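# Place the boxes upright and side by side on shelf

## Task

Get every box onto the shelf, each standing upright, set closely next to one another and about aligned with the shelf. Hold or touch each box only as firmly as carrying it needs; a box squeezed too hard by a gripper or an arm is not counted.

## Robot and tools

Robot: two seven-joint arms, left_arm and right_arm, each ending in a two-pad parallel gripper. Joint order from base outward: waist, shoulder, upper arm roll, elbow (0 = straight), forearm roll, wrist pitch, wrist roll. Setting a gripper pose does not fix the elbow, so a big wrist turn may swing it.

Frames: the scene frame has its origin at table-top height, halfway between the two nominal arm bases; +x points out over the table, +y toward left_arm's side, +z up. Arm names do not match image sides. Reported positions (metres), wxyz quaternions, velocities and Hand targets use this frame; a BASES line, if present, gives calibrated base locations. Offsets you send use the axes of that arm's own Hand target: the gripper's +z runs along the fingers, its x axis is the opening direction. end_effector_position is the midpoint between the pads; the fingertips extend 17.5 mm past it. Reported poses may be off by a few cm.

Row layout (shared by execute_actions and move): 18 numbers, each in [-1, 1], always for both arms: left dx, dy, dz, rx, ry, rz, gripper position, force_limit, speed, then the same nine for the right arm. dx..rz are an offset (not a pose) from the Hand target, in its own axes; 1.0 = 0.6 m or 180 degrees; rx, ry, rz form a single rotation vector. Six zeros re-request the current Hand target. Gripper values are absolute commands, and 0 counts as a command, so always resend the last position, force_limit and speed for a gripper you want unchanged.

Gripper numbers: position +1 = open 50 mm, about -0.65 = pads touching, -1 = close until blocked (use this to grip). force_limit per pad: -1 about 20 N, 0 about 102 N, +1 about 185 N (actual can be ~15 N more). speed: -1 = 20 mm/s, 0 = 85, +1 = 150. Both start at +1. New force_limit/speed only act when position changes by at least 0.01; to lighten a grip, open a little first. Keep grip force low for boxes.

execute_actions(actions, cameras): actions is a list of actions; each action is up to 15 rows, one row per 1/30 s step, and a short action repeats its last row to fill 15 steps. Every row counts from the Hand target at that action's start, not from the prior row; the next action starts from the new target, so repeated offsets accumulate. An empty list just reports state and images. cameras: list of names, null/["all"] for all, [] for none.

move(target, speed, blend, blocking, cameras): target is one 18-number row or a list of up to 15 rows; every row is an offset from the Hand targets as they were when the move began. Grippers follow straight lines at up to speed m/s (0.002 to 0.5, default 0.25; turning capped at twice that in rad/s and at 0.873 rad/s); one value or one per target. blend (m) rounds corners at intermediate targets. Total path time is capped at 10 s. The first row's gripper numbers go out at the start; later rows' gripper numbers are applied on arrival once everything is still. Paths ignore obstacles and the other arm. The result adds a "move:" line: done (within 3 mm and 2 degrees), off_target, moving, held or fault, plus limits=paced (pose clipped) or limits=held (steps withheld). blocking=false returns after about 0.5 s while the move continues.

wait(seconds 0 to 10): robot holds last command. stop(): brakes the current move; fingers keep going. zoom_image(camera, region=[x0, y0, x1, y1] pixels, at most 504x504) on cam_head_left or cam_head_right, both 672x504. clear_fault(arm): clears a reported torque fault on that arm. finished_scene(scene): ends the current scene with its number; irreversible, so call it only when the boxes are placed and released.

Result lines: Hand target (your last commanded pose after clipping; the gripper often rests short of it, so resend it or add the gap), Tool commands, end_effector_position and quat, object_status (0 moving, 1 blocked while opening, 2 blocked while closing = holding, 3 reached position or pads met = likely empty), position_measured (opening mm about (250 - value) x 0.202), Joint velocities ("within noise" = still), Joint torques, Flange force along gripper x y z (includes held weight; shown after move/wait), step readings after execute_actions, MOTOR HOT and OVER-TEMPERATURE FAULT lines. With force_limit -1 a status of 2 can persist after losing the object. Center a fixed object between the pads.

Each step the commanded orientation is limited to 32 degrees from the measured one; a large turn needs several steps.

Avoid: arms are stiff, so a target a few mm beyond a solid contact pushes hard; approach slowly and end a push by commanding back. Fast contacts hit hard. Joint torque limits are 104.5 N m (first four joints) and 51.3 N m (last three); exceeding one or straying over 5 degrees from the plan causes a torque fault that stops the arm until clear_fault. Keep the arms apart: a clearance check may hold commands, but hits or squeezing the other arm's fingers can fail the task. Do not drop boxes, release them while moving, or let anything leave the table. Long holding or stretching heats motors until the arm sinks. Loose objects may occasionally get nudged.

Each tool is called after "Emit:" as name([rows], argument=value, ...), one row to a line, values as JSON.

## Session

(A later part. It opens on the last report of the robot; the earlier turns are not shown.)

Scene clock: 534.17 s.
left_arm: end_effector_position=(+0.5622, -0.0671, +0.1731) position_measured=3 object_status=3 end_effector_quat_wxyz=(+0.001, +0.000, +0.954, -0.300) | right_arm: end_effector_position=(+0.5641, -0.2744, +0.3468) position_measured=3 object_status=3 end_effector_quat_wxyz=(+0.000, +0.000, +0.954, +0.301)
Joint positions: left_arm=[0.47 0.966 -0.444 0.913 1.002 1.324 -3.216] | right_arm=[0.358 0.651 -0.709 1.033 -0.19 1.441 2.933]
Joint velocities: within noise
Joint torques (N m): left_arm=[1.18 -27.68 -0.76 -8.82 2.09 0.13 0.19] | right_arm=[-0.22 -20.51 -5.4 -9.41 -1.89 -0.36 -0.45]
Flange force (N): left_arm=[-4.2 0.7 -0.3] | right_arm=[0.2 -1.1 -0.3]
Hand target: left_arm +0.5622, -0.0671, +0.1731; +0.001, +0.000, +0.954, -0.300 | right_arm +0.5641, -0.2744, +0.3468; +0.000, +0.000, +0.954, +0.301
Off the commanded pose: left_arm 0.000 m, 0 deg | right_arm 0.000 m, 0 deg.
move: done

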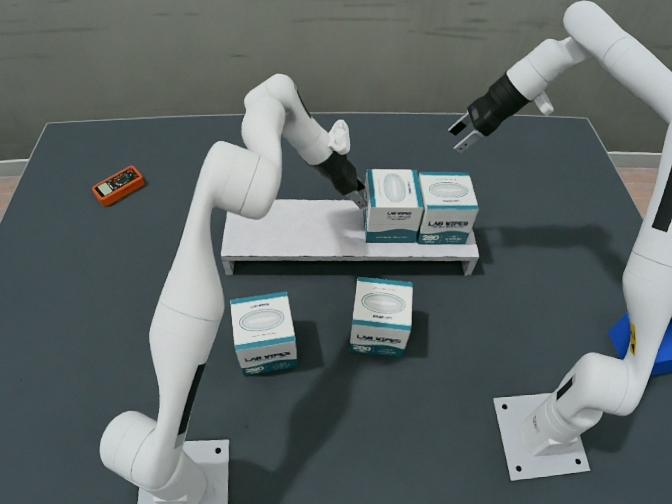

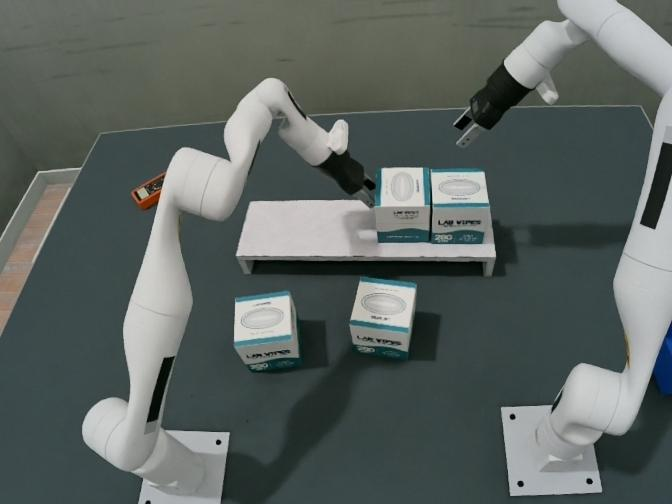

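Emit:
move([
  [0,-0.00395,0.00277,0,0,0,1,1,1,0,0,0,0,0,0,1,1,1],
  [0,0.0644,-0.0451,0,0,0,1,1,1,0,0,0,0,0,0,1,1,1],
], speed=[0.012,0.06])

Emit:
zoom_image(camera="cam_head_right", region=[360, 160, 500, 265])

Emit:
zoom_image(camera="cam_head_left", region=[340, 265, 430, 365])

Emit:
zoom_image(camera="cam_head_right", region=[340, 265, 430, 365])

Emit:
zoom_image(camera="cam_head_left", region=[220, 280, 310, 380])

Emit:
zoom_image(camera="cam_head_right", region=[225, 280, 315, 380])

Scene clock: 546.13 s.
left_arm: end_effector_position=(+0.5622, -0.0198, +0.1731) position_measured=3 object_status=3 end_effector_quat_wxyz=(+0.001, +0.000, +0.954, -0.300) | right_arm: end_effector_position=(+0.5641, -0.2744, +0.3468) position_measured=3 object_status=3 end_effector_quat_wxyz=(+0.000, +0.000, +0.954, +0.301)
Joint positions: left_arm=[0.412 0.933 -0.447 0.987 0.999 1.343 -3.308] | right_arm=[0.358 0.651 -0.709 1.033 -0.19 1.441 2.933]
Joint velocities: within noise
Joint torques (N m): left_arm=[0.84 -26.97 -1.11 -8.55 1.9 0.31 0.15] | right_arm=[-0.23 -20.58 -5.45 -9.43 -1.89 -0.33 -0.38]
Flange force (N): left_arm=[-3.9 0.6 -0.1] | right_arm=[0.1 -1.1 -0.1]
Hand target: left_arm +0.5622, -0.0199, +0.1732; +0.001, +0.000, +0.954, -0.300 | right_arm +0.5641, -0.2744, +0.3468; +0.000, +0.000, +0.954, +0.301
Off the commanded pose: left_arm 0.000 m, 0 deg | right_arm 0.000 m, 0 deg.
move: done

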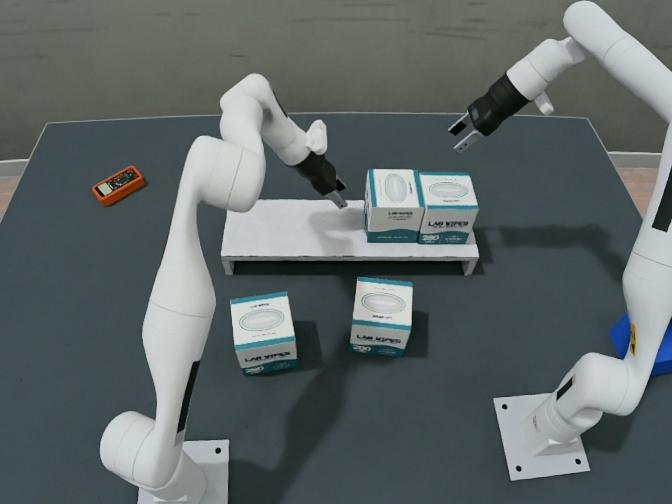

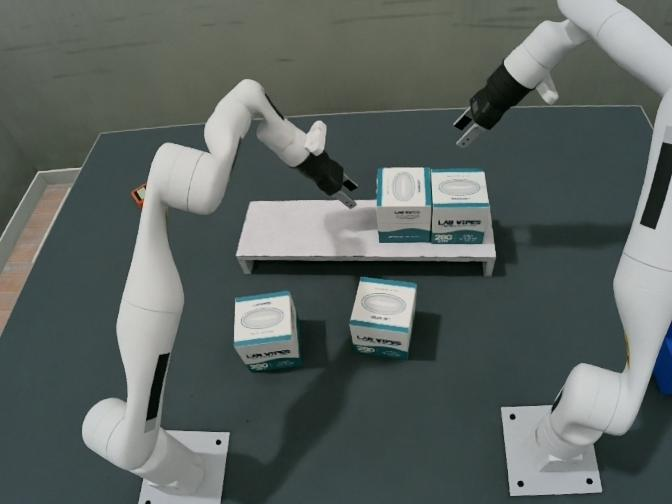

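Scaled by 3.600.

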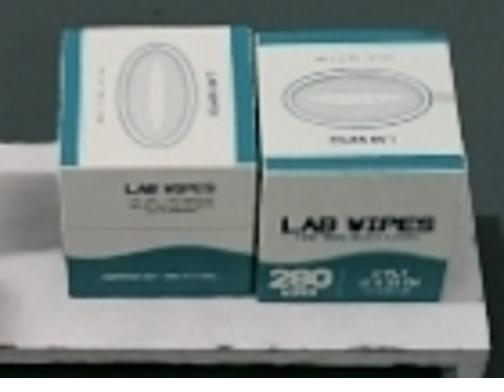

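Scaled by 5.040.

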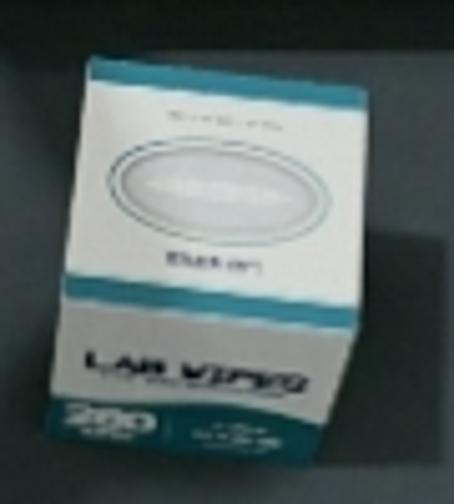

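Scaled by 5.040.

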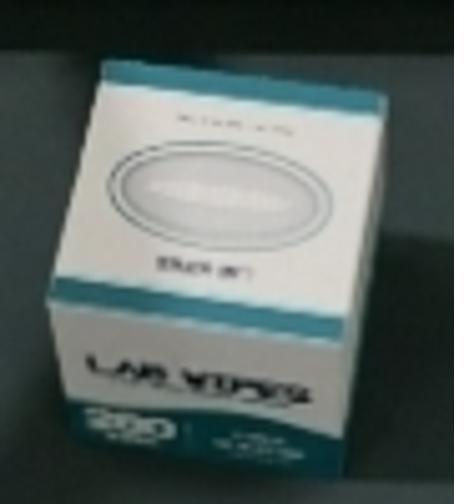

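Scaled by 5.040.

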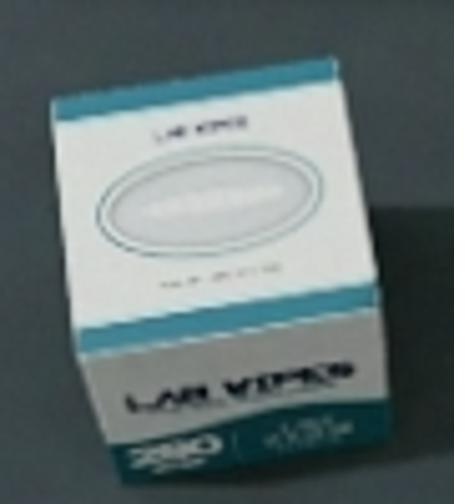

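Scaled by 5.040.

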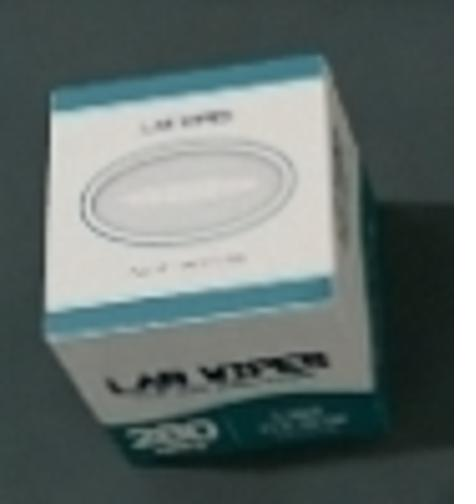

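Emit:
move([
  [0,-0.0301,-0.1353,0,0,0,1,1,1,0,0,0,0,0,0,1,1,1],
  [0.457,-0.0301,-0.1353,0,0,0,1,1,1,0.4718,-0.0594,0.1557,0,0,0,1,1,1],
  [0.457,0.1037,0.0557,0,0,0,1,1,1,0.4718,-0.1933,0.3467,0,0,0,1,1,1],
], speed=[0.12,0.15,0.08], blend=[0.03,0.02,0])

Scene clock: 597.30 s.
left_arm: end_effector_position=(+0.2881, +0.0119, +0.1097) position_measured=3 object_status=3 end_effector_quat_wxyz=(+0.001, +0.000, +0.954, -0.300) | right_arm: end_effector_position=(+0.2810, -0.2498, +0.1099) position_measured=3 object_status=3 end_effector_quat_wxyz=(+0.000, +0.000, +0.954, +0.301)
Joint positions: left_arm=[0.613 0.528 -0.428 2.121 1.243 0.863 -3.935] | right_arm=[0.626 0.499 -0.878 2.4 -0.67 0.365 3.591]
Joint velocities: within noise
Joint torques (N m): left_arm=[0.88 -16.13 -0.83 -4.87 1.1 1.44 0.2] | right_arm=[-0.2 -9.28 -4.16 -4.05 -0.6 0.83 -0.45]
Flange force (N): left_arm=[-1.9 2.4 0.7] | right_arm=[-1.6 -1.5 -2.5]
Hand target: left_arm +0.2881, +0.0119, +0.1097; +0.001, +0.000, +0.954, -0.300 | right_arm +0.2810, -0.2498, +0.1099; +0.000, +0.000, +0.954, +0.301
Off the commanded pose: left_arm 0.000 m, 0 deg | right_arm 0.000 m, 0 deg.
move: done

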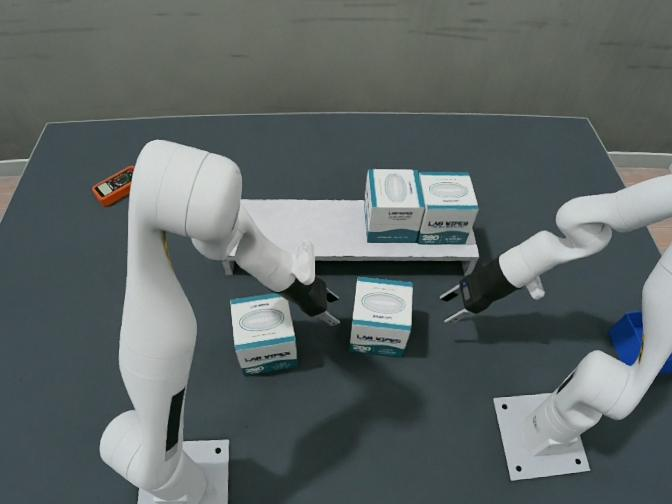

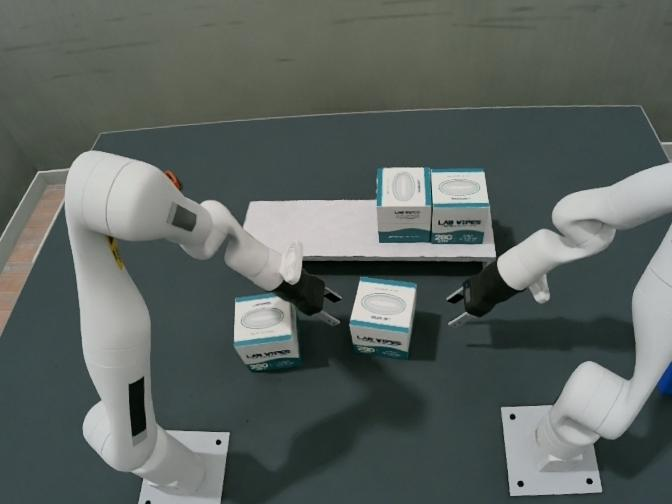

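Emit:
move(target=[0,-0.0846,0.0593,0,0,0,1,1,1,0,0,0,0,0,0,1,1,1], speed=0.03)

Emit:
zoom_image(camera="cam_head_left", region=[340, 260, 440, 370])

Emit:
zoom_image(camera="cam_head_right", region=[340, 260, 440, 370])

Scene clock: 605.23 s.
left_arm: end_effector_position=(+0.2881, -0.0501, +0.1097) position_measured=3 object_status=3 end_effector_quat_wxyz=(+0.001, +0.000, +0.954, -0.300) | right_arm: end_effector_position=(+0.2810, -0.2498, +0.1099) position_measured=3 object_status=3 end_effector_quat_wxyz=(+0.000, +0.000, +0.954, +0.301)
Joint positions: left_arm=[0.732 0.557 -0.382 2.043 1.282 0.795 -3.799] | right_arm=[0.626 0.499 -0.878 2.4 -0.67 0.365 3.591]
Joint velocities: within noise
Joint torques (N m): left_arm=[0.9 -17.52 -0.74 -5.52 1.16 1.26 0.19] | right_arm=[-0.33 -9.16 -4.17 -4.1 -0.62 0.91 -0.44]
Flange force (N): left_arm=[-2.3 2.2 1.2] | right_arm=[-1.0 -1.6 -2.8]
Hand target: left_arm +0.2881, -0.0501, +0.1097; +0.001, +0.000, +0.954, -0.300 | right_arm +0.2810, -0.2498, +0.1099; +0.000, +0.000, +0.954, +0.301
Off the commanded pose: left_arm 0.000 m, 0 deg | right_arm 0.000 m, 0 deg.
move: done

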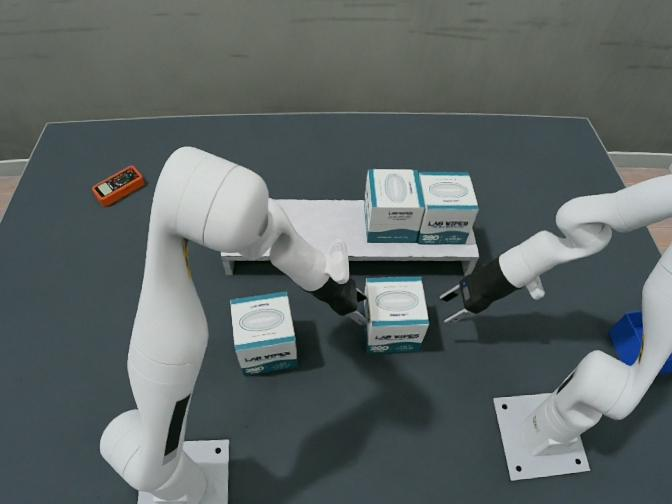

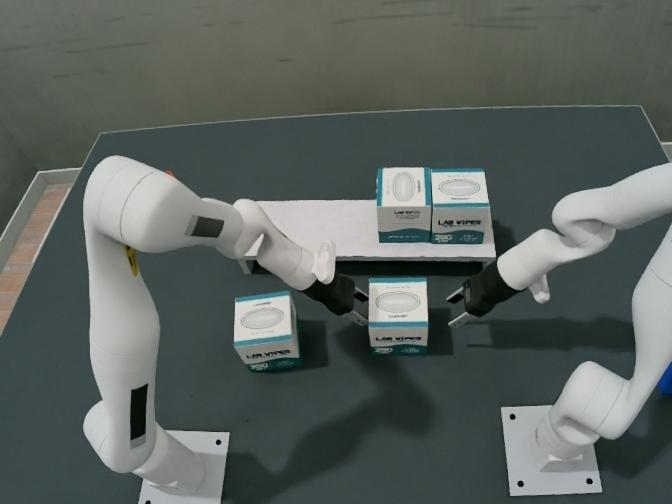

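Scaled by 4.582.

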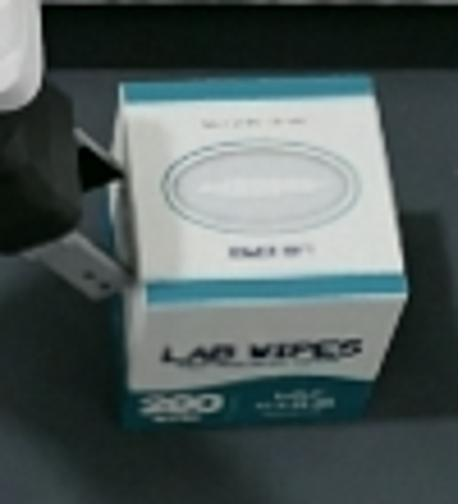

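Scaled by 4.582.

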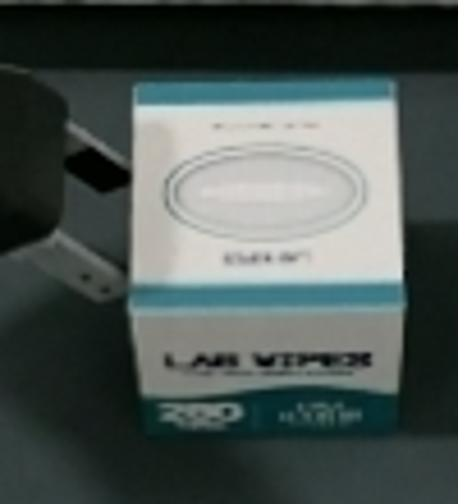

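Emit:
move(target=[0,0,0,0,0,0,1,1,1,0,0.0612,0.0429,0,0,0,1,1,1], speed=0.025, cameras=[])

Emit:
move(target=[0,0,0,0,0,0,1,1,1,0,0.0054,0.0038,0,0,0,1,1,1], speed=0.02, cameras=[])

Scene clock: 622.57 s.
left_arm: end_effector_position=(+0.2881, -0.0501, +0.1097) position_measured=3 object_status=3 end_effector_quat_wxyz=(+0.001, +0.000, +0.954, -0.300) | right_arm: end_effector_position=(+0.2811, -0.2050, +0.1099) position_measured=3 object_status=3 end_effector_quat_wxyz=(+0.000, +0.000, +0.954, +0.301)
Joint positions: left_arm=[0.732 0.557 -0.382 2.043 1.282 0.795 -3.799] | right_arm=[0.473 0.513 -0.907 2.393 -0.735 0.266 3.509]
Joint velocities: within noise
Joint torques (N m): left_arm=[1.13 -17.57 -0.54 -5.54 1.25 1.37 0.17] | right_arm=[-0.46 -9.55 -4.71 -4.53 -0.5 0.75 -0.35]
Flange force (N): left_arm=[-2.6 2.5 0.8] | right_arm=[-2.9 -1.3 -3.3]
Hand target: left_arm +0.2881, -0.0501, +0.1097; +0.001, +0.000, +0.954, -0.300 | right_arm +0.2811, -0.2050, +0.1099; +0.000, +0.000, +0.954, +0.301
Off the commanded pose: left_arm 0.000 m, 0 deg | right_arm 0.000 m, 0 deg.
move: done
No camera images: "cameras" was empty.

Scene clock: 623.27 s.
left_arm: end_effector_position=(+0.2881, -0.0501, +0.1097) position_measured=3 object_status=3 end_effector_quat_wxyz=(+0.001, +0.000, +0.954, -0.300) | right_arm: end_effector_position=(+0.2811, -0.2010, +0.1099) position_measured=3 object_status=3 end_effector_quat_wxyz=(+0.000, +0.000, +0.954, +0.301)
Joint positions: left_arm=[0.732 0.557 -0.382 2.043 1.282 0.795 -3.799] | right_arm=[0.459 0.514 -0.908 2.392 -0.74 0.258 3.502]
Joint velocities: within noise
Joint torques (N m): left_arm=[2.35 -17.83 0.76 -6.25 1.69 1.99 0.12] | right_arm=[-1.39 -9.22 -5.75 -5.24 -0.77 1.05 -0.44]
Flange force (N): left_arm=[-2.6 5.1 -1.3] | right_arm=[-2.5 -4.3 -5.9]
Hand target: left_arm +0.2881, -0.0501, +0.1097; +0.001, +0.000, +0.954, -0.300 | right_arm +0.2811, -0.2010, +0.1099; +0.000, +0.000, +0.954, +0.301
Off the commanded pose: left_arm 0.000 m, 0 deg | right_arm 0.000 m, 0 deg.
move: done
No camera images: "cameras" was empty.

Emit:
move(target=[0,-0.003,0.0021,0,0,0,1,1,1,0,0.003,0.0021,0,0,0,1,1,1], speed=0.015, cameras=[])

Scene clock: 628.07 s.
left_arm: end_effector_position=(+0.2881, -0.0523, +0.1097) position_measured=3 object_status=3 end_effector_quat_wxyz=(+0.001, +0.000, +0.954, -0.300) | right_arm: end_effector_position=(+0.2811, -0.1988, +0.1099) position_measured=3 object_status=3 end_effector_quat_wxyz=(+0.000, +0.000, +0.954, +0.301)
Joint positions: left_arm=[0.736 0.559 -0.381 2.039 1.283 0.793 -3.793] | right_arm=[0.451 0.515 -0.908 2.39 -0.742 0.254 3.498]
Joint velocities: within noise
Joint torques (N m): left_arm=[4.45 -18.31 2.99 -7.58 2.55 2.89 0.19] | right_arm=[-2.87 -8.82 -7.57 -6.39 -1.12 1.42 -0.37]
Flange force (N): left_arm=[-2.5 10.2 -5.1] | right_arm=[-2.6 -8.7 -9.8]
Hand target: left_arm +0.2881, -0.0523, +0.1097; +0.001, +0.000, +0.954, -0.300 | right_arm +0.2811, -0.1988, +0.1099; +0.000, +0.000, +0.954, +0.301
Off the commanded pose: left_arm 0.000 m, 0 deg | right_arm 0.000 m, 0 deg.
move: done
No camera images: "cameras" was empty.

Emit:
move(target=[0,-0.01435,-0.0205,0,0,0,1,1,1,0,0.01435,-0.0205,0,0,0,1,1,1], speed=0.02)

Scene clock: 644.73 s.
left_arm: end_effector_position=(+0.2881, -0.0523, +0.1247) position_measured=3 object_status=3 end_effector_quat_wxyz=(+0.001, +0.000, +0.954, -0.300) | right_arm: end_effector_position=(+0.2811, -0.1988, +0.1249) position_measured=3 object_status=3 end_effector_quat_wxyz=(+0.000, +0.000, +0.954, +0.301)
Joint positions: left_arm=[0.748 0.526 -0.395 2.026 1.234 0.807 -3.733] | right_arm=[0.461 0.453 -0.901 2.373 -0.738 0.327 3.472]
Joint velocities: within noise
Joint torques (N m): left_arm=[4.73 -18.77 3.31 -8.24 2.92 3.07 0.2] | right_arm=[-2.97 -8.43 -7.56 -7.13 -1.53 1.5 -0.4]
Flange force (N): left_arm=[-2.8 11.5 -4.2] | right_arm=[-2.2 -9.8 -8.7]
Hand target: left_arm +0.2881, -0.0523, +0.1247; +0.001, +0.000, +0.954, -0.300 | right_arm +0.2810, -0.1988, +0.1249; +0.000, +0.000, +0.954, +0.301
Off the commanded pose: left_arm 0.000 m, 0 deg | right_arm 0.000 m, 0 deg.
move: done

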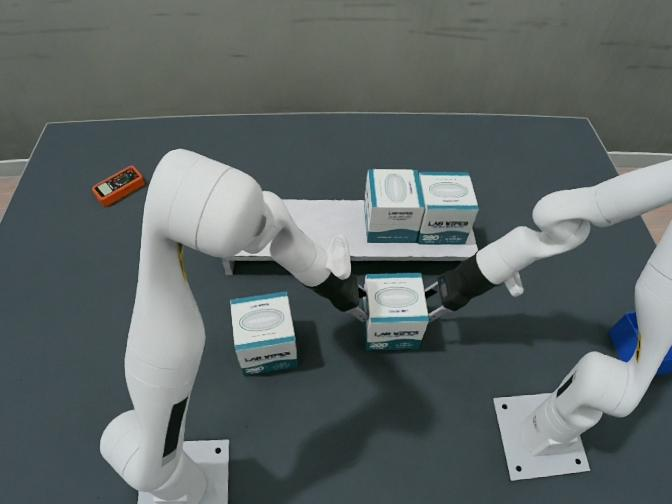

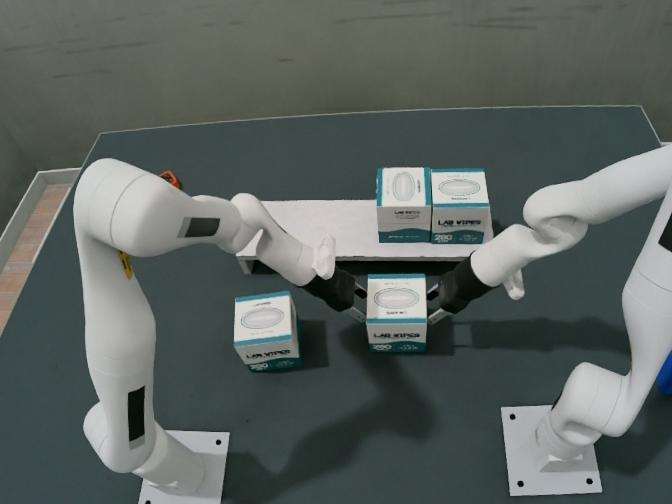

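Emit:
move([
  [0,-0.0746,-0.1065,0,0,0,1,1,1,0,0.0746,-0.1065,0,0,0,1,1,1],
  [-0.1833,-0.0746,-0.1065,0,0,0,1,1,1,-0.1833,0.0746,-0.1065,0,0,0,1,1,1],
  [-0.1833,0.1615,-0.272,0,0,0,1,1,1,-0.1833,0.3107,0.059,0,0,0,1,1,1],
], speed=[0.04,0.06,0.06], blend=[0.015,0.02,0])

Scene clock: 659.17 s.
left_arm: end_effector_position=(+0.3979, +0.1207, +0.2030) position_measured=3 object_status=3 end_effector_quat_wxyz=(+0.001, +0.000, +0.954, -0.300) | right_arm: end_effector_position=(+0.3912, -0.0259, +0.2028) position_measured=3 object_status=3 end_effector_quat_wxyz=(+0.000, +0.000, +0.954, +0.301)
Joint positions: left_arm=[0.361 0.522 -0.543 1.716 0.918 1.27 -3.735] | right_arm=[-0.136 0.504 -0.629 1.772 -0.339 0.585 2.737]
Joint velocities: within noise
Joint torques (N m): left_arm=[5.71 -18.79 3.27 -6.91 3.75 3.06 0.16] | right_arm=[-3.84 -17.02 -8.42 -11.89 -2.48 -2.14 -0.45]
Flange force (N): left_arm=[-3.3 11.0 -5.6] | right_arm=[-0.3 -9.3 -5.8]
Hand target: left_arm +0.3979, +0.1207, +0.2030; +0.001, +0.000, +0.954, -0.300 | right_arm +0.3911, -0.0259, +0.2028; +0.000, +0.000, +0.954, +0.301
Off the commanded pose: left_arm 0.000 m, 0 deg | right_arm 0.000 m, 0 deg.
move: done

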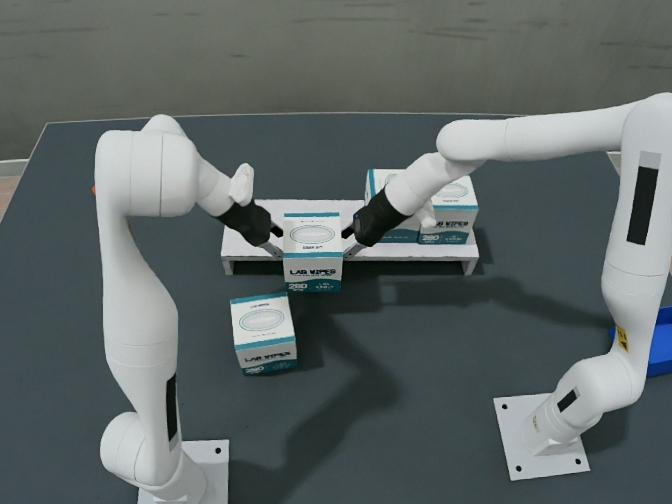

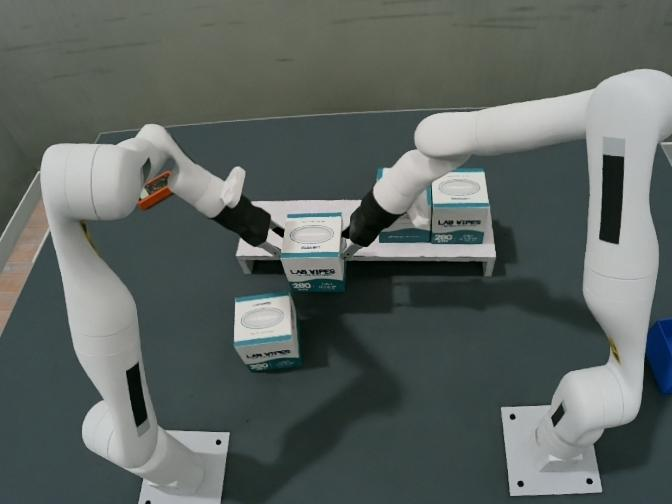

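Emit:
move(target=[-0.2317,0,0,0,0,0,1,1,1,-0.2317,0,0,0,0,0,1,1,1], speed=0.06)

Emit:
zoom_image(camera="cam_head_right", region=[280, 150, 500, 290])

Scene clock: 668.50 s.
left_arm: end_effector_position=(+0.5370, +0.1207, +0.2032) position_measured=3 object_status=3 end_effector_quat_wxyz=(+0.001, +0.000, +0.954, -0.300) | right_arm: end_effector_position=(+0.5301, -0.0260, +0.2029) position_measured=3 object_status=3 end_effector_quat_wxyz=(+0.000, +0.000, +0.954, +0.301)
Joint positions: left_arm=[0.24 0.807 -0.496 1.164 0.96 1.46 -3.539] | right_arm=[-0.154 0.741 -0.526 1.308 -0.236 0.86 2.758]
Joint velocities: within noise
Joint torques (N m): left_arm=[6.56 -25.09 3.13 -8.3 4.16 2.06 0.17] | right_arm=[-4.76 -23.22 -9.54 -11.1 -3.27 -1.91 -0.46]
Flange force (N): left_arm=[-4.6 9.5 -5.5] | right_arm=[-0.2 -8.6 -5.0]
Hand target: left_arm +0.5370, +0.1207, +0.2032; +0.001, +0.000, +0.954, -0.300 | right_arm +0.5301, -0.0260, +0.2029; +0.000, +0.000, +0.954, +0.301
Off the commanded pose: left_arm 0.000 m, 0 deg | right_arm 0.000 m, 0 deg.
move: done

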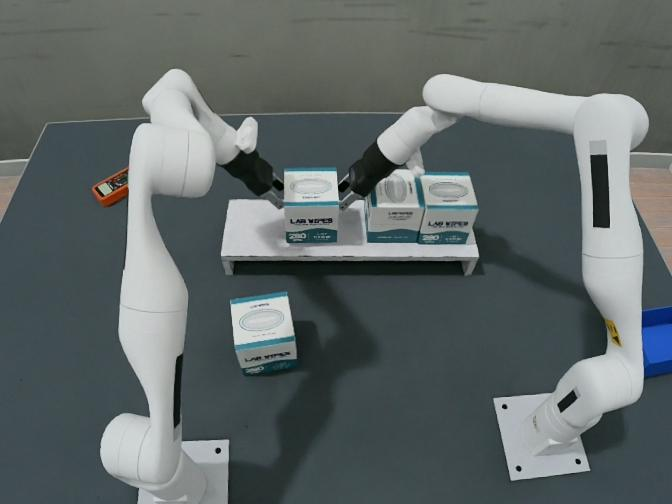

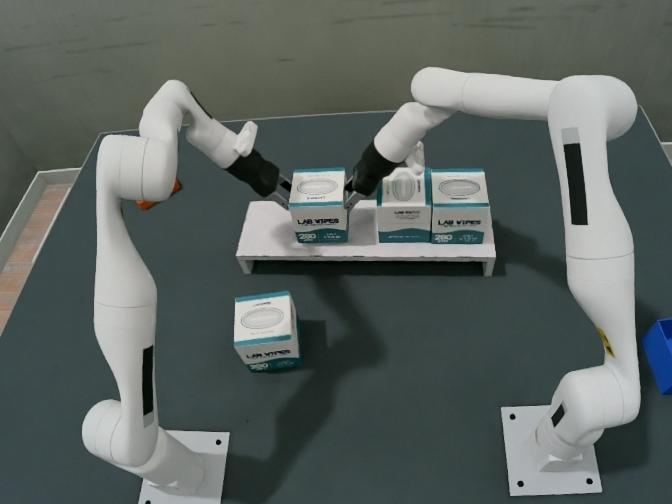

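Scaled by 2.291.

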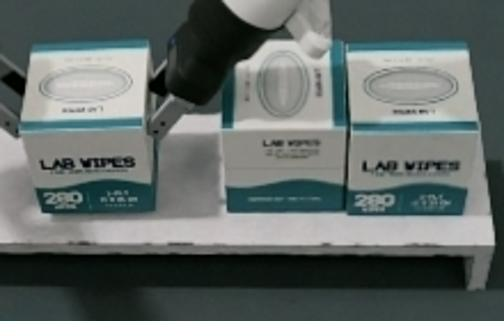

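Emit:
move([
  [-0.02,0,0,0,0,0,1,1,1,-0.02,0,0,0,0,0,1,1,1],
  [-0.02,0.021,0.03,0,0,0,1,1,1,-0.02,-0.021,0.03,0,0,0,1,1,1],
], speed=[0.04,0.025])

Emit:
zoom_image(camera="cam_head_right", region=[280, 150, 500, 290])

Emit:
zoom_image(camera="cam_head_left", region=[270, 150, 490, 290])

Scene clock: 694.13 s.
left_arm: end_effector_position=(+0.5490, +0.1207, +0.1812) position_measured=3 object_status=3 end_effector_quat_wxyz=(+0.001, +0.000, +0.954, -0.300) | right_arm: end_effector_position=(+0.5422, -0.0260, +0.1809) position_measured=3 object_status=3 end_effector_quat_wxyz=(+0.000, +0.000, +0.954, +0.301)
Joint positions: left_arm=[0.228 0.856 -0.487 1.138 0.975 1.442 -3.551] | right_arm=[-0.154 0.789 -0.521 1.29 -0.229 0.839 2.78]
Joint velocities: within noise
Joint torques (N m): left_arm=[7.15 -23.23 3.34 -7.6 3.74 1.7 0.17] | right_arm=[-4.59 -21.86 -8.65 -9.32 -2.56 -1.24 -0.4]
Flange force (N): left_arm=[-3.3 8.1 -9.3] | right_arm=[-0.1 -6.0 -7.2]
Hand target: left_arm +0.5490, +0.1207, +0.1813; +0.001, +0.000, +0.954, -0.300 | right_arm +0.5422, -0.0260, +0.1809; +0.000, +0.000, +0.954, +0.301
Off the commanded pose: left_arm 0.000 m, 0 deg | right_arm 0.000 m, 0 deg.
move: done

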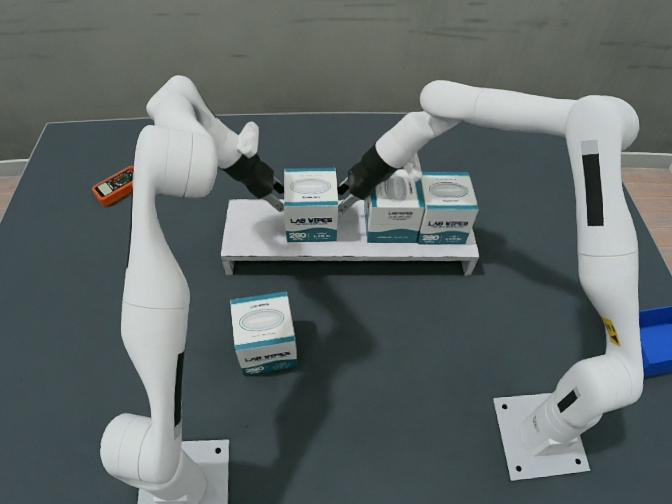

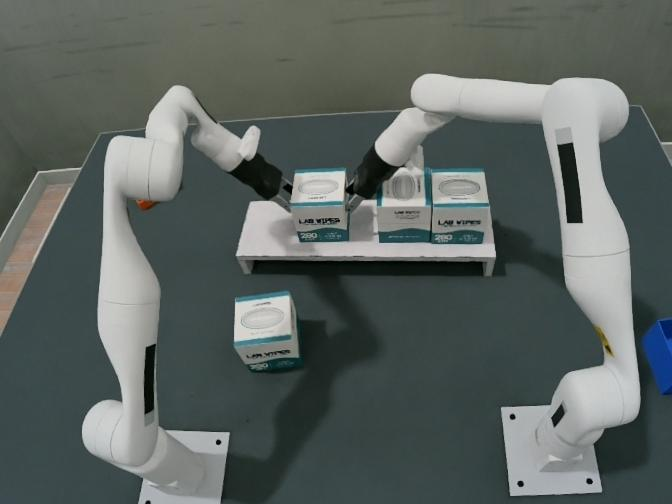

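Scaled by 2.291.

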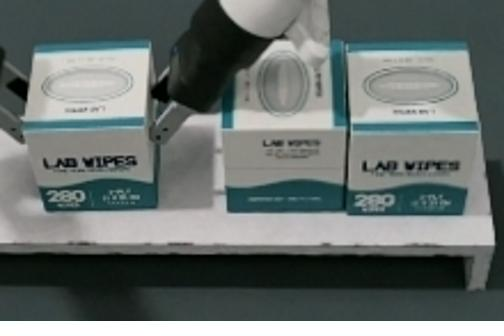

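Scaled by 2.291.

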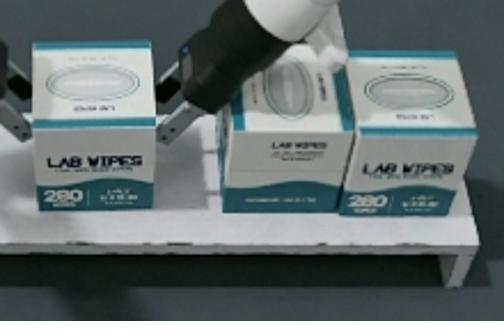

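Emit:
move([
  [0,0.0137,-0.0096,0,0,0,1,1,1,0,-0.0137,-0.0096,0,0,0,1,1,1],
  [0,0.0232,0.0041,0,0,0,1,1,1,0,-0.0137,-0.343,0,0,0,1,1,1],
], speed=[0.02,0.12])

Emit:
zoom_image(camera="cam_head_right", region=[280, 150, 500, 290])

Emit:
zoom_image(camera="cam_head_left", region=[270, 150, 490, 290])

Scene clock: 716.17 s.
left_arm: end_effector_position=(+0.5490, +0.1307, +0.1713) position_measured=3 object_status=3 end_effector_quat_wxyz=(+0.001, +0.000, +0.954, -0.300) | right_arm: end_effector_position=(+0.5420, -0.1508, +0.3448) position_measured=3 object_status=3 end_effector_quat_wxyz=(+0.000, +0.000, +0.954, +0.301)
Joint positions: left_arm=[0.213 0.866 -0.486 1.152 0.978 1.435 -3.581] | right_arm=[0.076 0.583 -0.551 1.114 -0.284 1.289 2.818]
Joint velocities: within noise
Joint torques (N m): left_arm=[0.94 -25.14 -1.4 -7.79 1.76 0.86 0.15] | right_arm=[-0.35 -20.72 -4.57 -10.18 -1.8 -0.57 -0.46]
Flange force (N): left_arm=[-3.2 1.5 -0.6] | right_arm=[-0.4 -1.6 -0.1]
Hand target: left_arm +0.5490, +0.1307, +0.1713; +0.001, +0.000, +0.954, -0.300 | right_arm +0.5421, -0.1508, +0.3447; +0.000, +0.000, +0.954, +0.301
Off the commanded pose: left_arm 0.000 m, 0 deg | right_arm 0.000 m, 0 deg.
move: done

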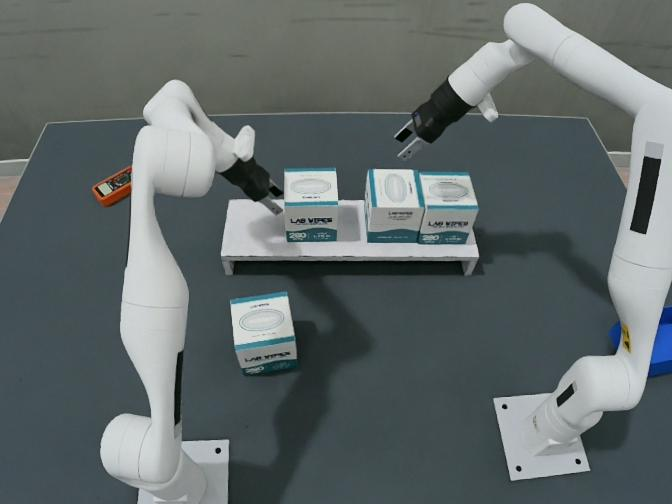

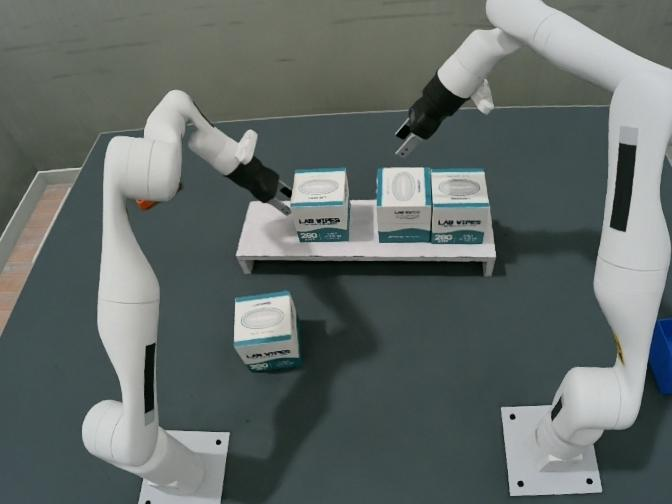

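Scaled by 2.291.

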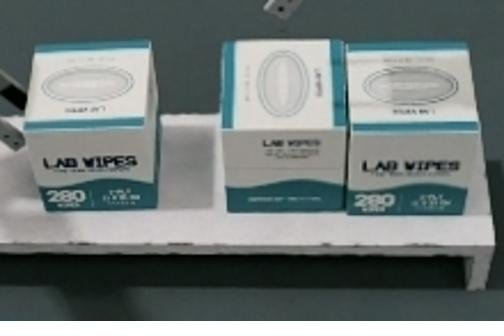

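Scaled by 2.291.

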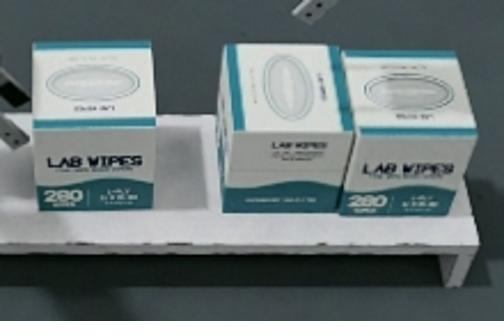

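Emit:
move(target=[0,-0.086,0.0603,0,0,0,1,1,1,0,0,0,0,0,0,1,1,1], speed=0.035)

Emit:
zoom_image(camera="cam_head_right", region=[310, 155, 450, 260])

Emit:
zoom_image(camera="cam_head_left", region=[300, 155, 440, 260])

Scene clock: 726.17 s.
left_arm: end_effector_position=(+0.5490, +0.0676, +0.1712) position_measured=3 object_status=3 end_effector_quat_wxyz=(+0.001, +0.000, +0.954, -0.300) | right_arm: end_effector_position=(+0.5421, -0.1508, +0.3447) position_measured=3 object_status=3 end_effector_quat_wxyz=(+0.000, +0.000, +0.954, +0.301)
Joint positions: left_arm=[0.311 0.872 -0.476 1.137 0.996 1.38 -3.49] | right_arm=[0.076 0.583 -0.551 1.114 -0.283 1.289 2.818]
Joint velocities: within noise
Joint torques (N m): left_arm=[1.1 -25.52 -1.26 -8.07 1.98 0.73 0.12] | right_arm=[-0.28 -20.28 -4.58 -10.05 -1.77 -0.63 -0.38]
Flange force (N): left_arm=[-3.4 1.4 -0.5] | right_arm=[0.0 -1.0 -0.6]
Hand target: left_arm +0.5490, +0.0676, +0.1712; +0.001, +0.000, +0.954, -0.300 | right_arm +0.5421, -0.1508, +0.3447; +0.000, +0.000, +0.954, +0.301
Off the commanded pose: left_arm 0.000 m, 0 deg | right_arm 0.000 m, 0 deg.
move: done

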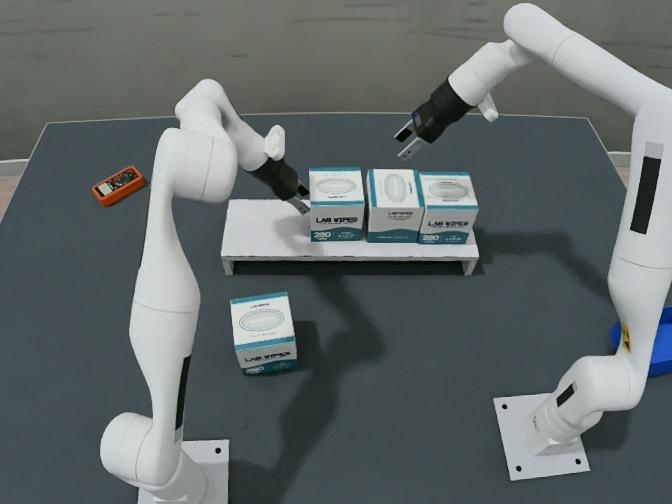

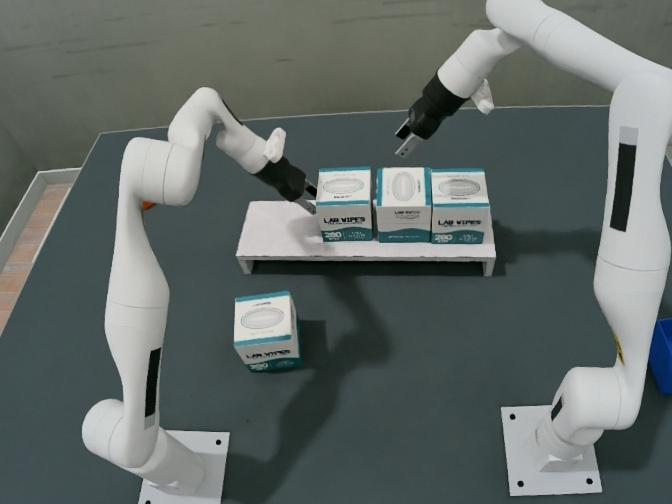

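Scaled by 3.600.

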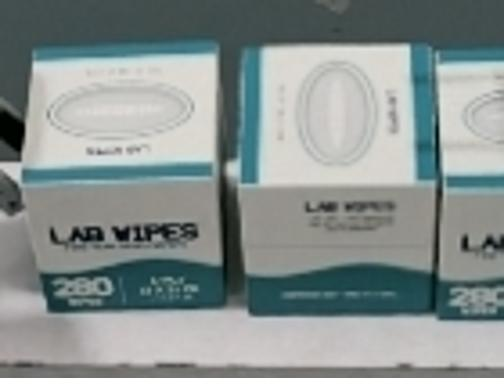

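Scaled by 3.600.

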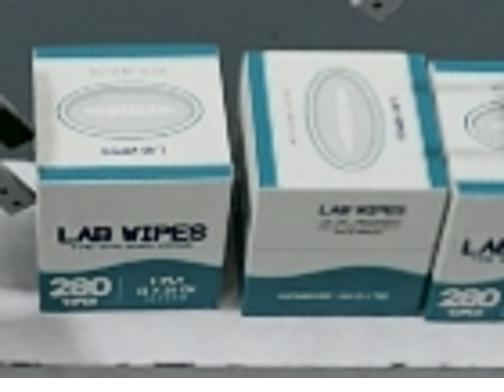

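Emit:
move(target=[0,-0.0123,0.0086,0,0,0,1,1,1,0,0,0,0,0,0,1,1,1], speed=0.02)

Emit:
zoom_image(camera="cam_head_right", region=[310, 155, 450, 260])

Emit:
zoom_image(camera="cam_head_left", region=[300, 155, 440, 260])

Scene clock: 734.27 s.
left_arm: end_effector_position=(+0.5490, +0.0586, +0.1712) position_measured=3 object_status=3 end_effector_quat_wxyz=(+0.001, +0.000, +0.954, -0.300) | right_arm: end_effector_position=(+0.5421, -0.1508, +0.3447) position_measured=3 object_status=3 end_effector_quat_wxyz=(+0.000, +0.000, +0.954, +0.301)
Joint positions: left_arm=[0.325 0.874 -0.475 1.132 0.998 1.373 -3.476] | right_arm=[0.076 0.583 -0.551 1.114 -0.283 1.289 2.818]
Joint velocities: within noise
Joint torques (N m): left_arm=[1.34 -25.62 -1.09 -8.12 2.03 0.73 0.16] | right_arm=[-0.24 -20.33 -4.56 -10.04 -1.78 -0.6 -0.39]
Flange force (N): left_arm=[-3.6 1.8 -0.7] | right_arm=[-0.2 -1.0 -0.5]
Hand target: left_arm +0.5490, +0.0586, +0.1712; +0.001, +0.000, +0.954, -0.300 | right_arm +0.5421, -0.1508, +0.3447; +0.000, +0.000, +0.954, +0.301
Off the commanded pose: left_arm 0.000 m, 0 deg | right_arm 0.000 m, 0 deg.
move: done

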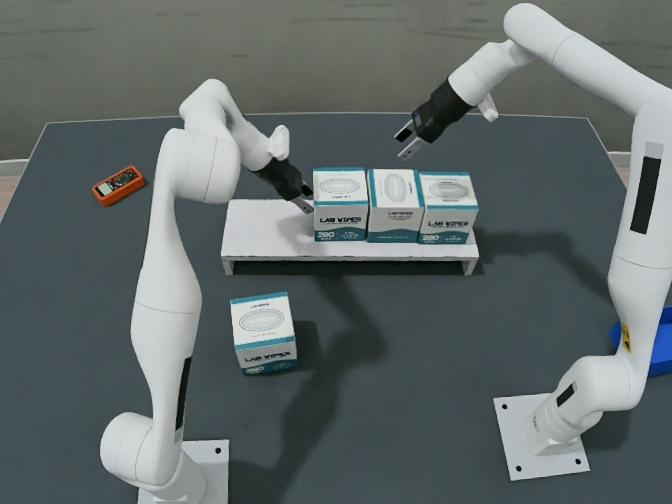

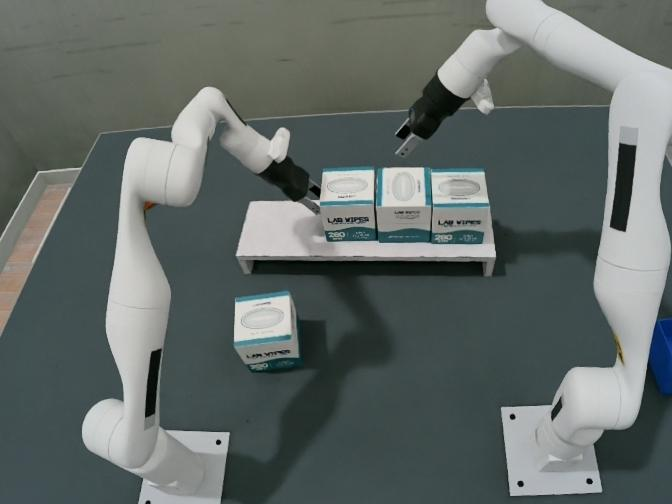

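Scaled by 3.600.

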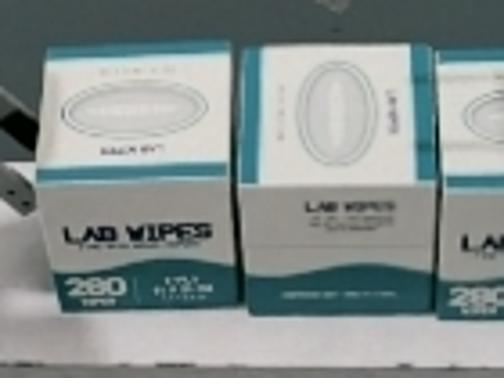

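Scaled by 3.600.

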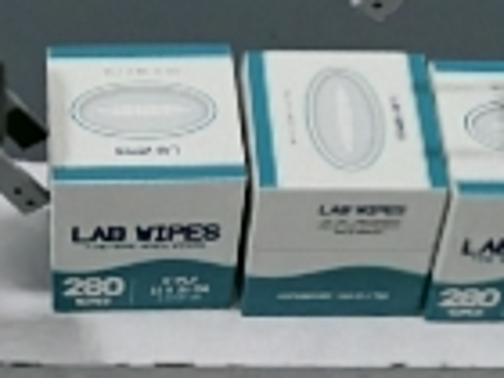

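Emit:
move([
  [0,-0.0048,0.00335,0,0,0,1,1,1,0,0,0,0,0,0,1,1,1],
  [0,0.0683,-0.0478,0,0,0,1,1,1,0,0,0,0,0,0,1,1,1],
], speed=[0.012,0.06])

Emit:
zoom_image(camera="cam_head_right", region=[310, 155, 450, 260])

Emit:
zoom_image(camera="cam_head_left", region=[300, 155, 440, 260])

Scene clock: 784.97 s.
left_arm: end_effector_position=(+0.5490, +0.1087, +0.1712) position_measured=3 object_status=3 end_effector_quat_wxyz=(+0.001, +0.000, +0.954, -0.300) | right_arm: end_effector_position=(+0.5421, -0.1508, +0.3447) position_measured=3 object_status=3 end_effector_quat_wxyz=(+0.000, +0.000, +0.954, +0.301)
Joint positions: left_arm=[0.248 0.866 -0.483 1.15 0.984 1.415 -3.551] | right_arm=[0.076 0.583 -0.551 1.114 -0.283 1.289 2.818]
Joint velocities: within noise
Joint torques (N m): left_arm=[1.05 -25.27 -1.4 -7.81 1.81 0.86 0.18] | right_arm=[-0.24 -20.35 -4.54 -10 -1.8 -0.59 -0.4]
Flange force (N): left_arm=[-3.6 1.6 -0.6] | right_arm=[-0.4 -0.9 -0.6]
Hand target: left_arm +0.5490, +0.1087, +0.1712; +0.001, +0.000, +0.954, -0.300 | right_arm +0.5421, -0.1508, +0.3447; +0.000, +0.000, +0.954, +0.301
Off the commanded pose: left_arm 0.000 m, 0 deg | right_arm 0.000 m, 0 deg.
move: done

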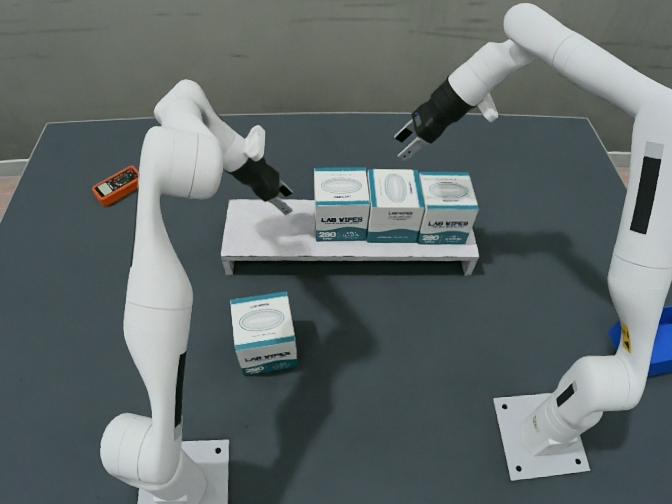

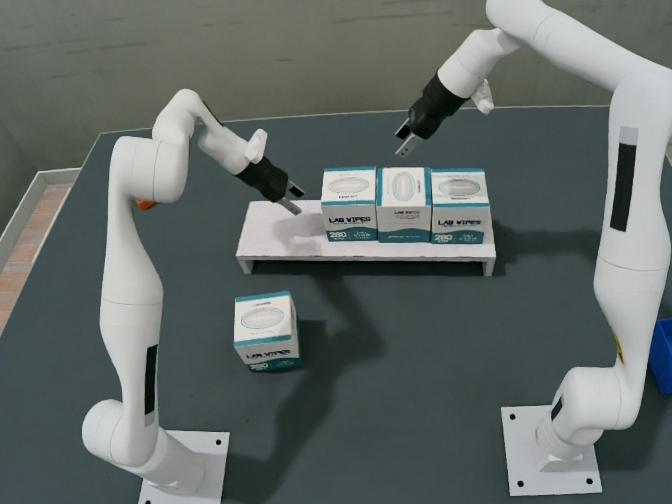

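Scaled by 3.600.

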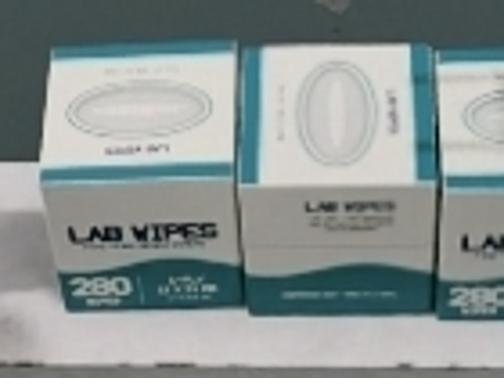

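Scaled by 3.600.

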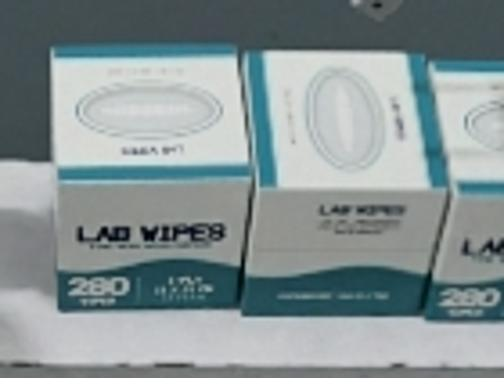

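Emit:
move([
  [0,-0.0754,-0.1076,0,0,0,1,1,1,0,0,0,0,0,0,1,1,1],
  [0.49,0.1448,-0.2618,0,0,0,1,1,1,0.4918,0.1152,0.2736,0,0,0,1,1,1],
  [0.49,0.2787,-0.0708,0,0,0,1,1,1,0.4918,-0.0187,0.4647,0,0,0,1,1,1],
], speed=[0.12,0.15,0.08], blend=[0.02,0.02,0])

Scene clock: 800.40 s.
left_arm: end_effector_position=(+0.2551, +0.2700, +0.1098) position_measured=3 object_status=3 end_effector_quat_wxyz=(+0.001, +0.000, +0.954, -0.300) | right_arm: end_effector_position=(+0.2471, +0.0002, +0.1099) position_measured=3 object_status=3 end_effector_quat_wxyz=(+0.000, +0.000, +0.954, +0.301)
Joint positions: left_arm=[-0.001 0.54 -0.643 2.182 0.87 1.166 -4.437] | right_arm=[-0.342 0.557 -0.726 2.192 -0.364 0.012 2.602]
Joint velocities: within noise
Joint torques (N m): left_arm=[0.91 -14.05 -1.34 -2.93 0.55 1.94 0.15] | right_arm=[-0.26 -13.93 -4.81 -6.16 0 -0.98 -0.43]
Flange force (N): left_arm=[-1.2 3.7 -0.2] | right_arm=[-0.9 1.6 0.2]
Hand target: left_arm +0.2551, +0.2700, +0.1098; +0.001, +0.000, +0.954, -0.300 | right_arm +0.2471, +0.0002, +0.1099; +0.000, +0.000, +0.954, +0.301
Off the commanded pose: left_arm 0.000 m, 0 deg | right_arm 0.000 m, 0 deg.
move: done

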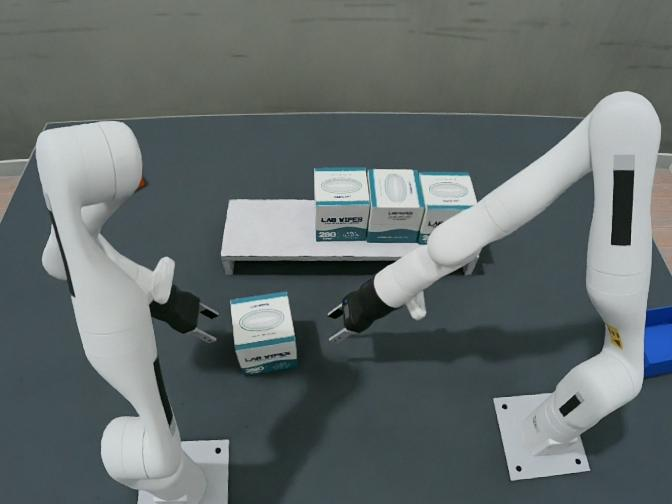

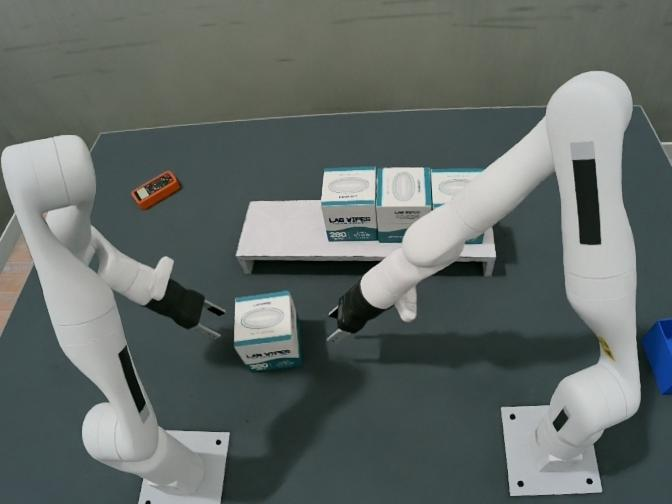

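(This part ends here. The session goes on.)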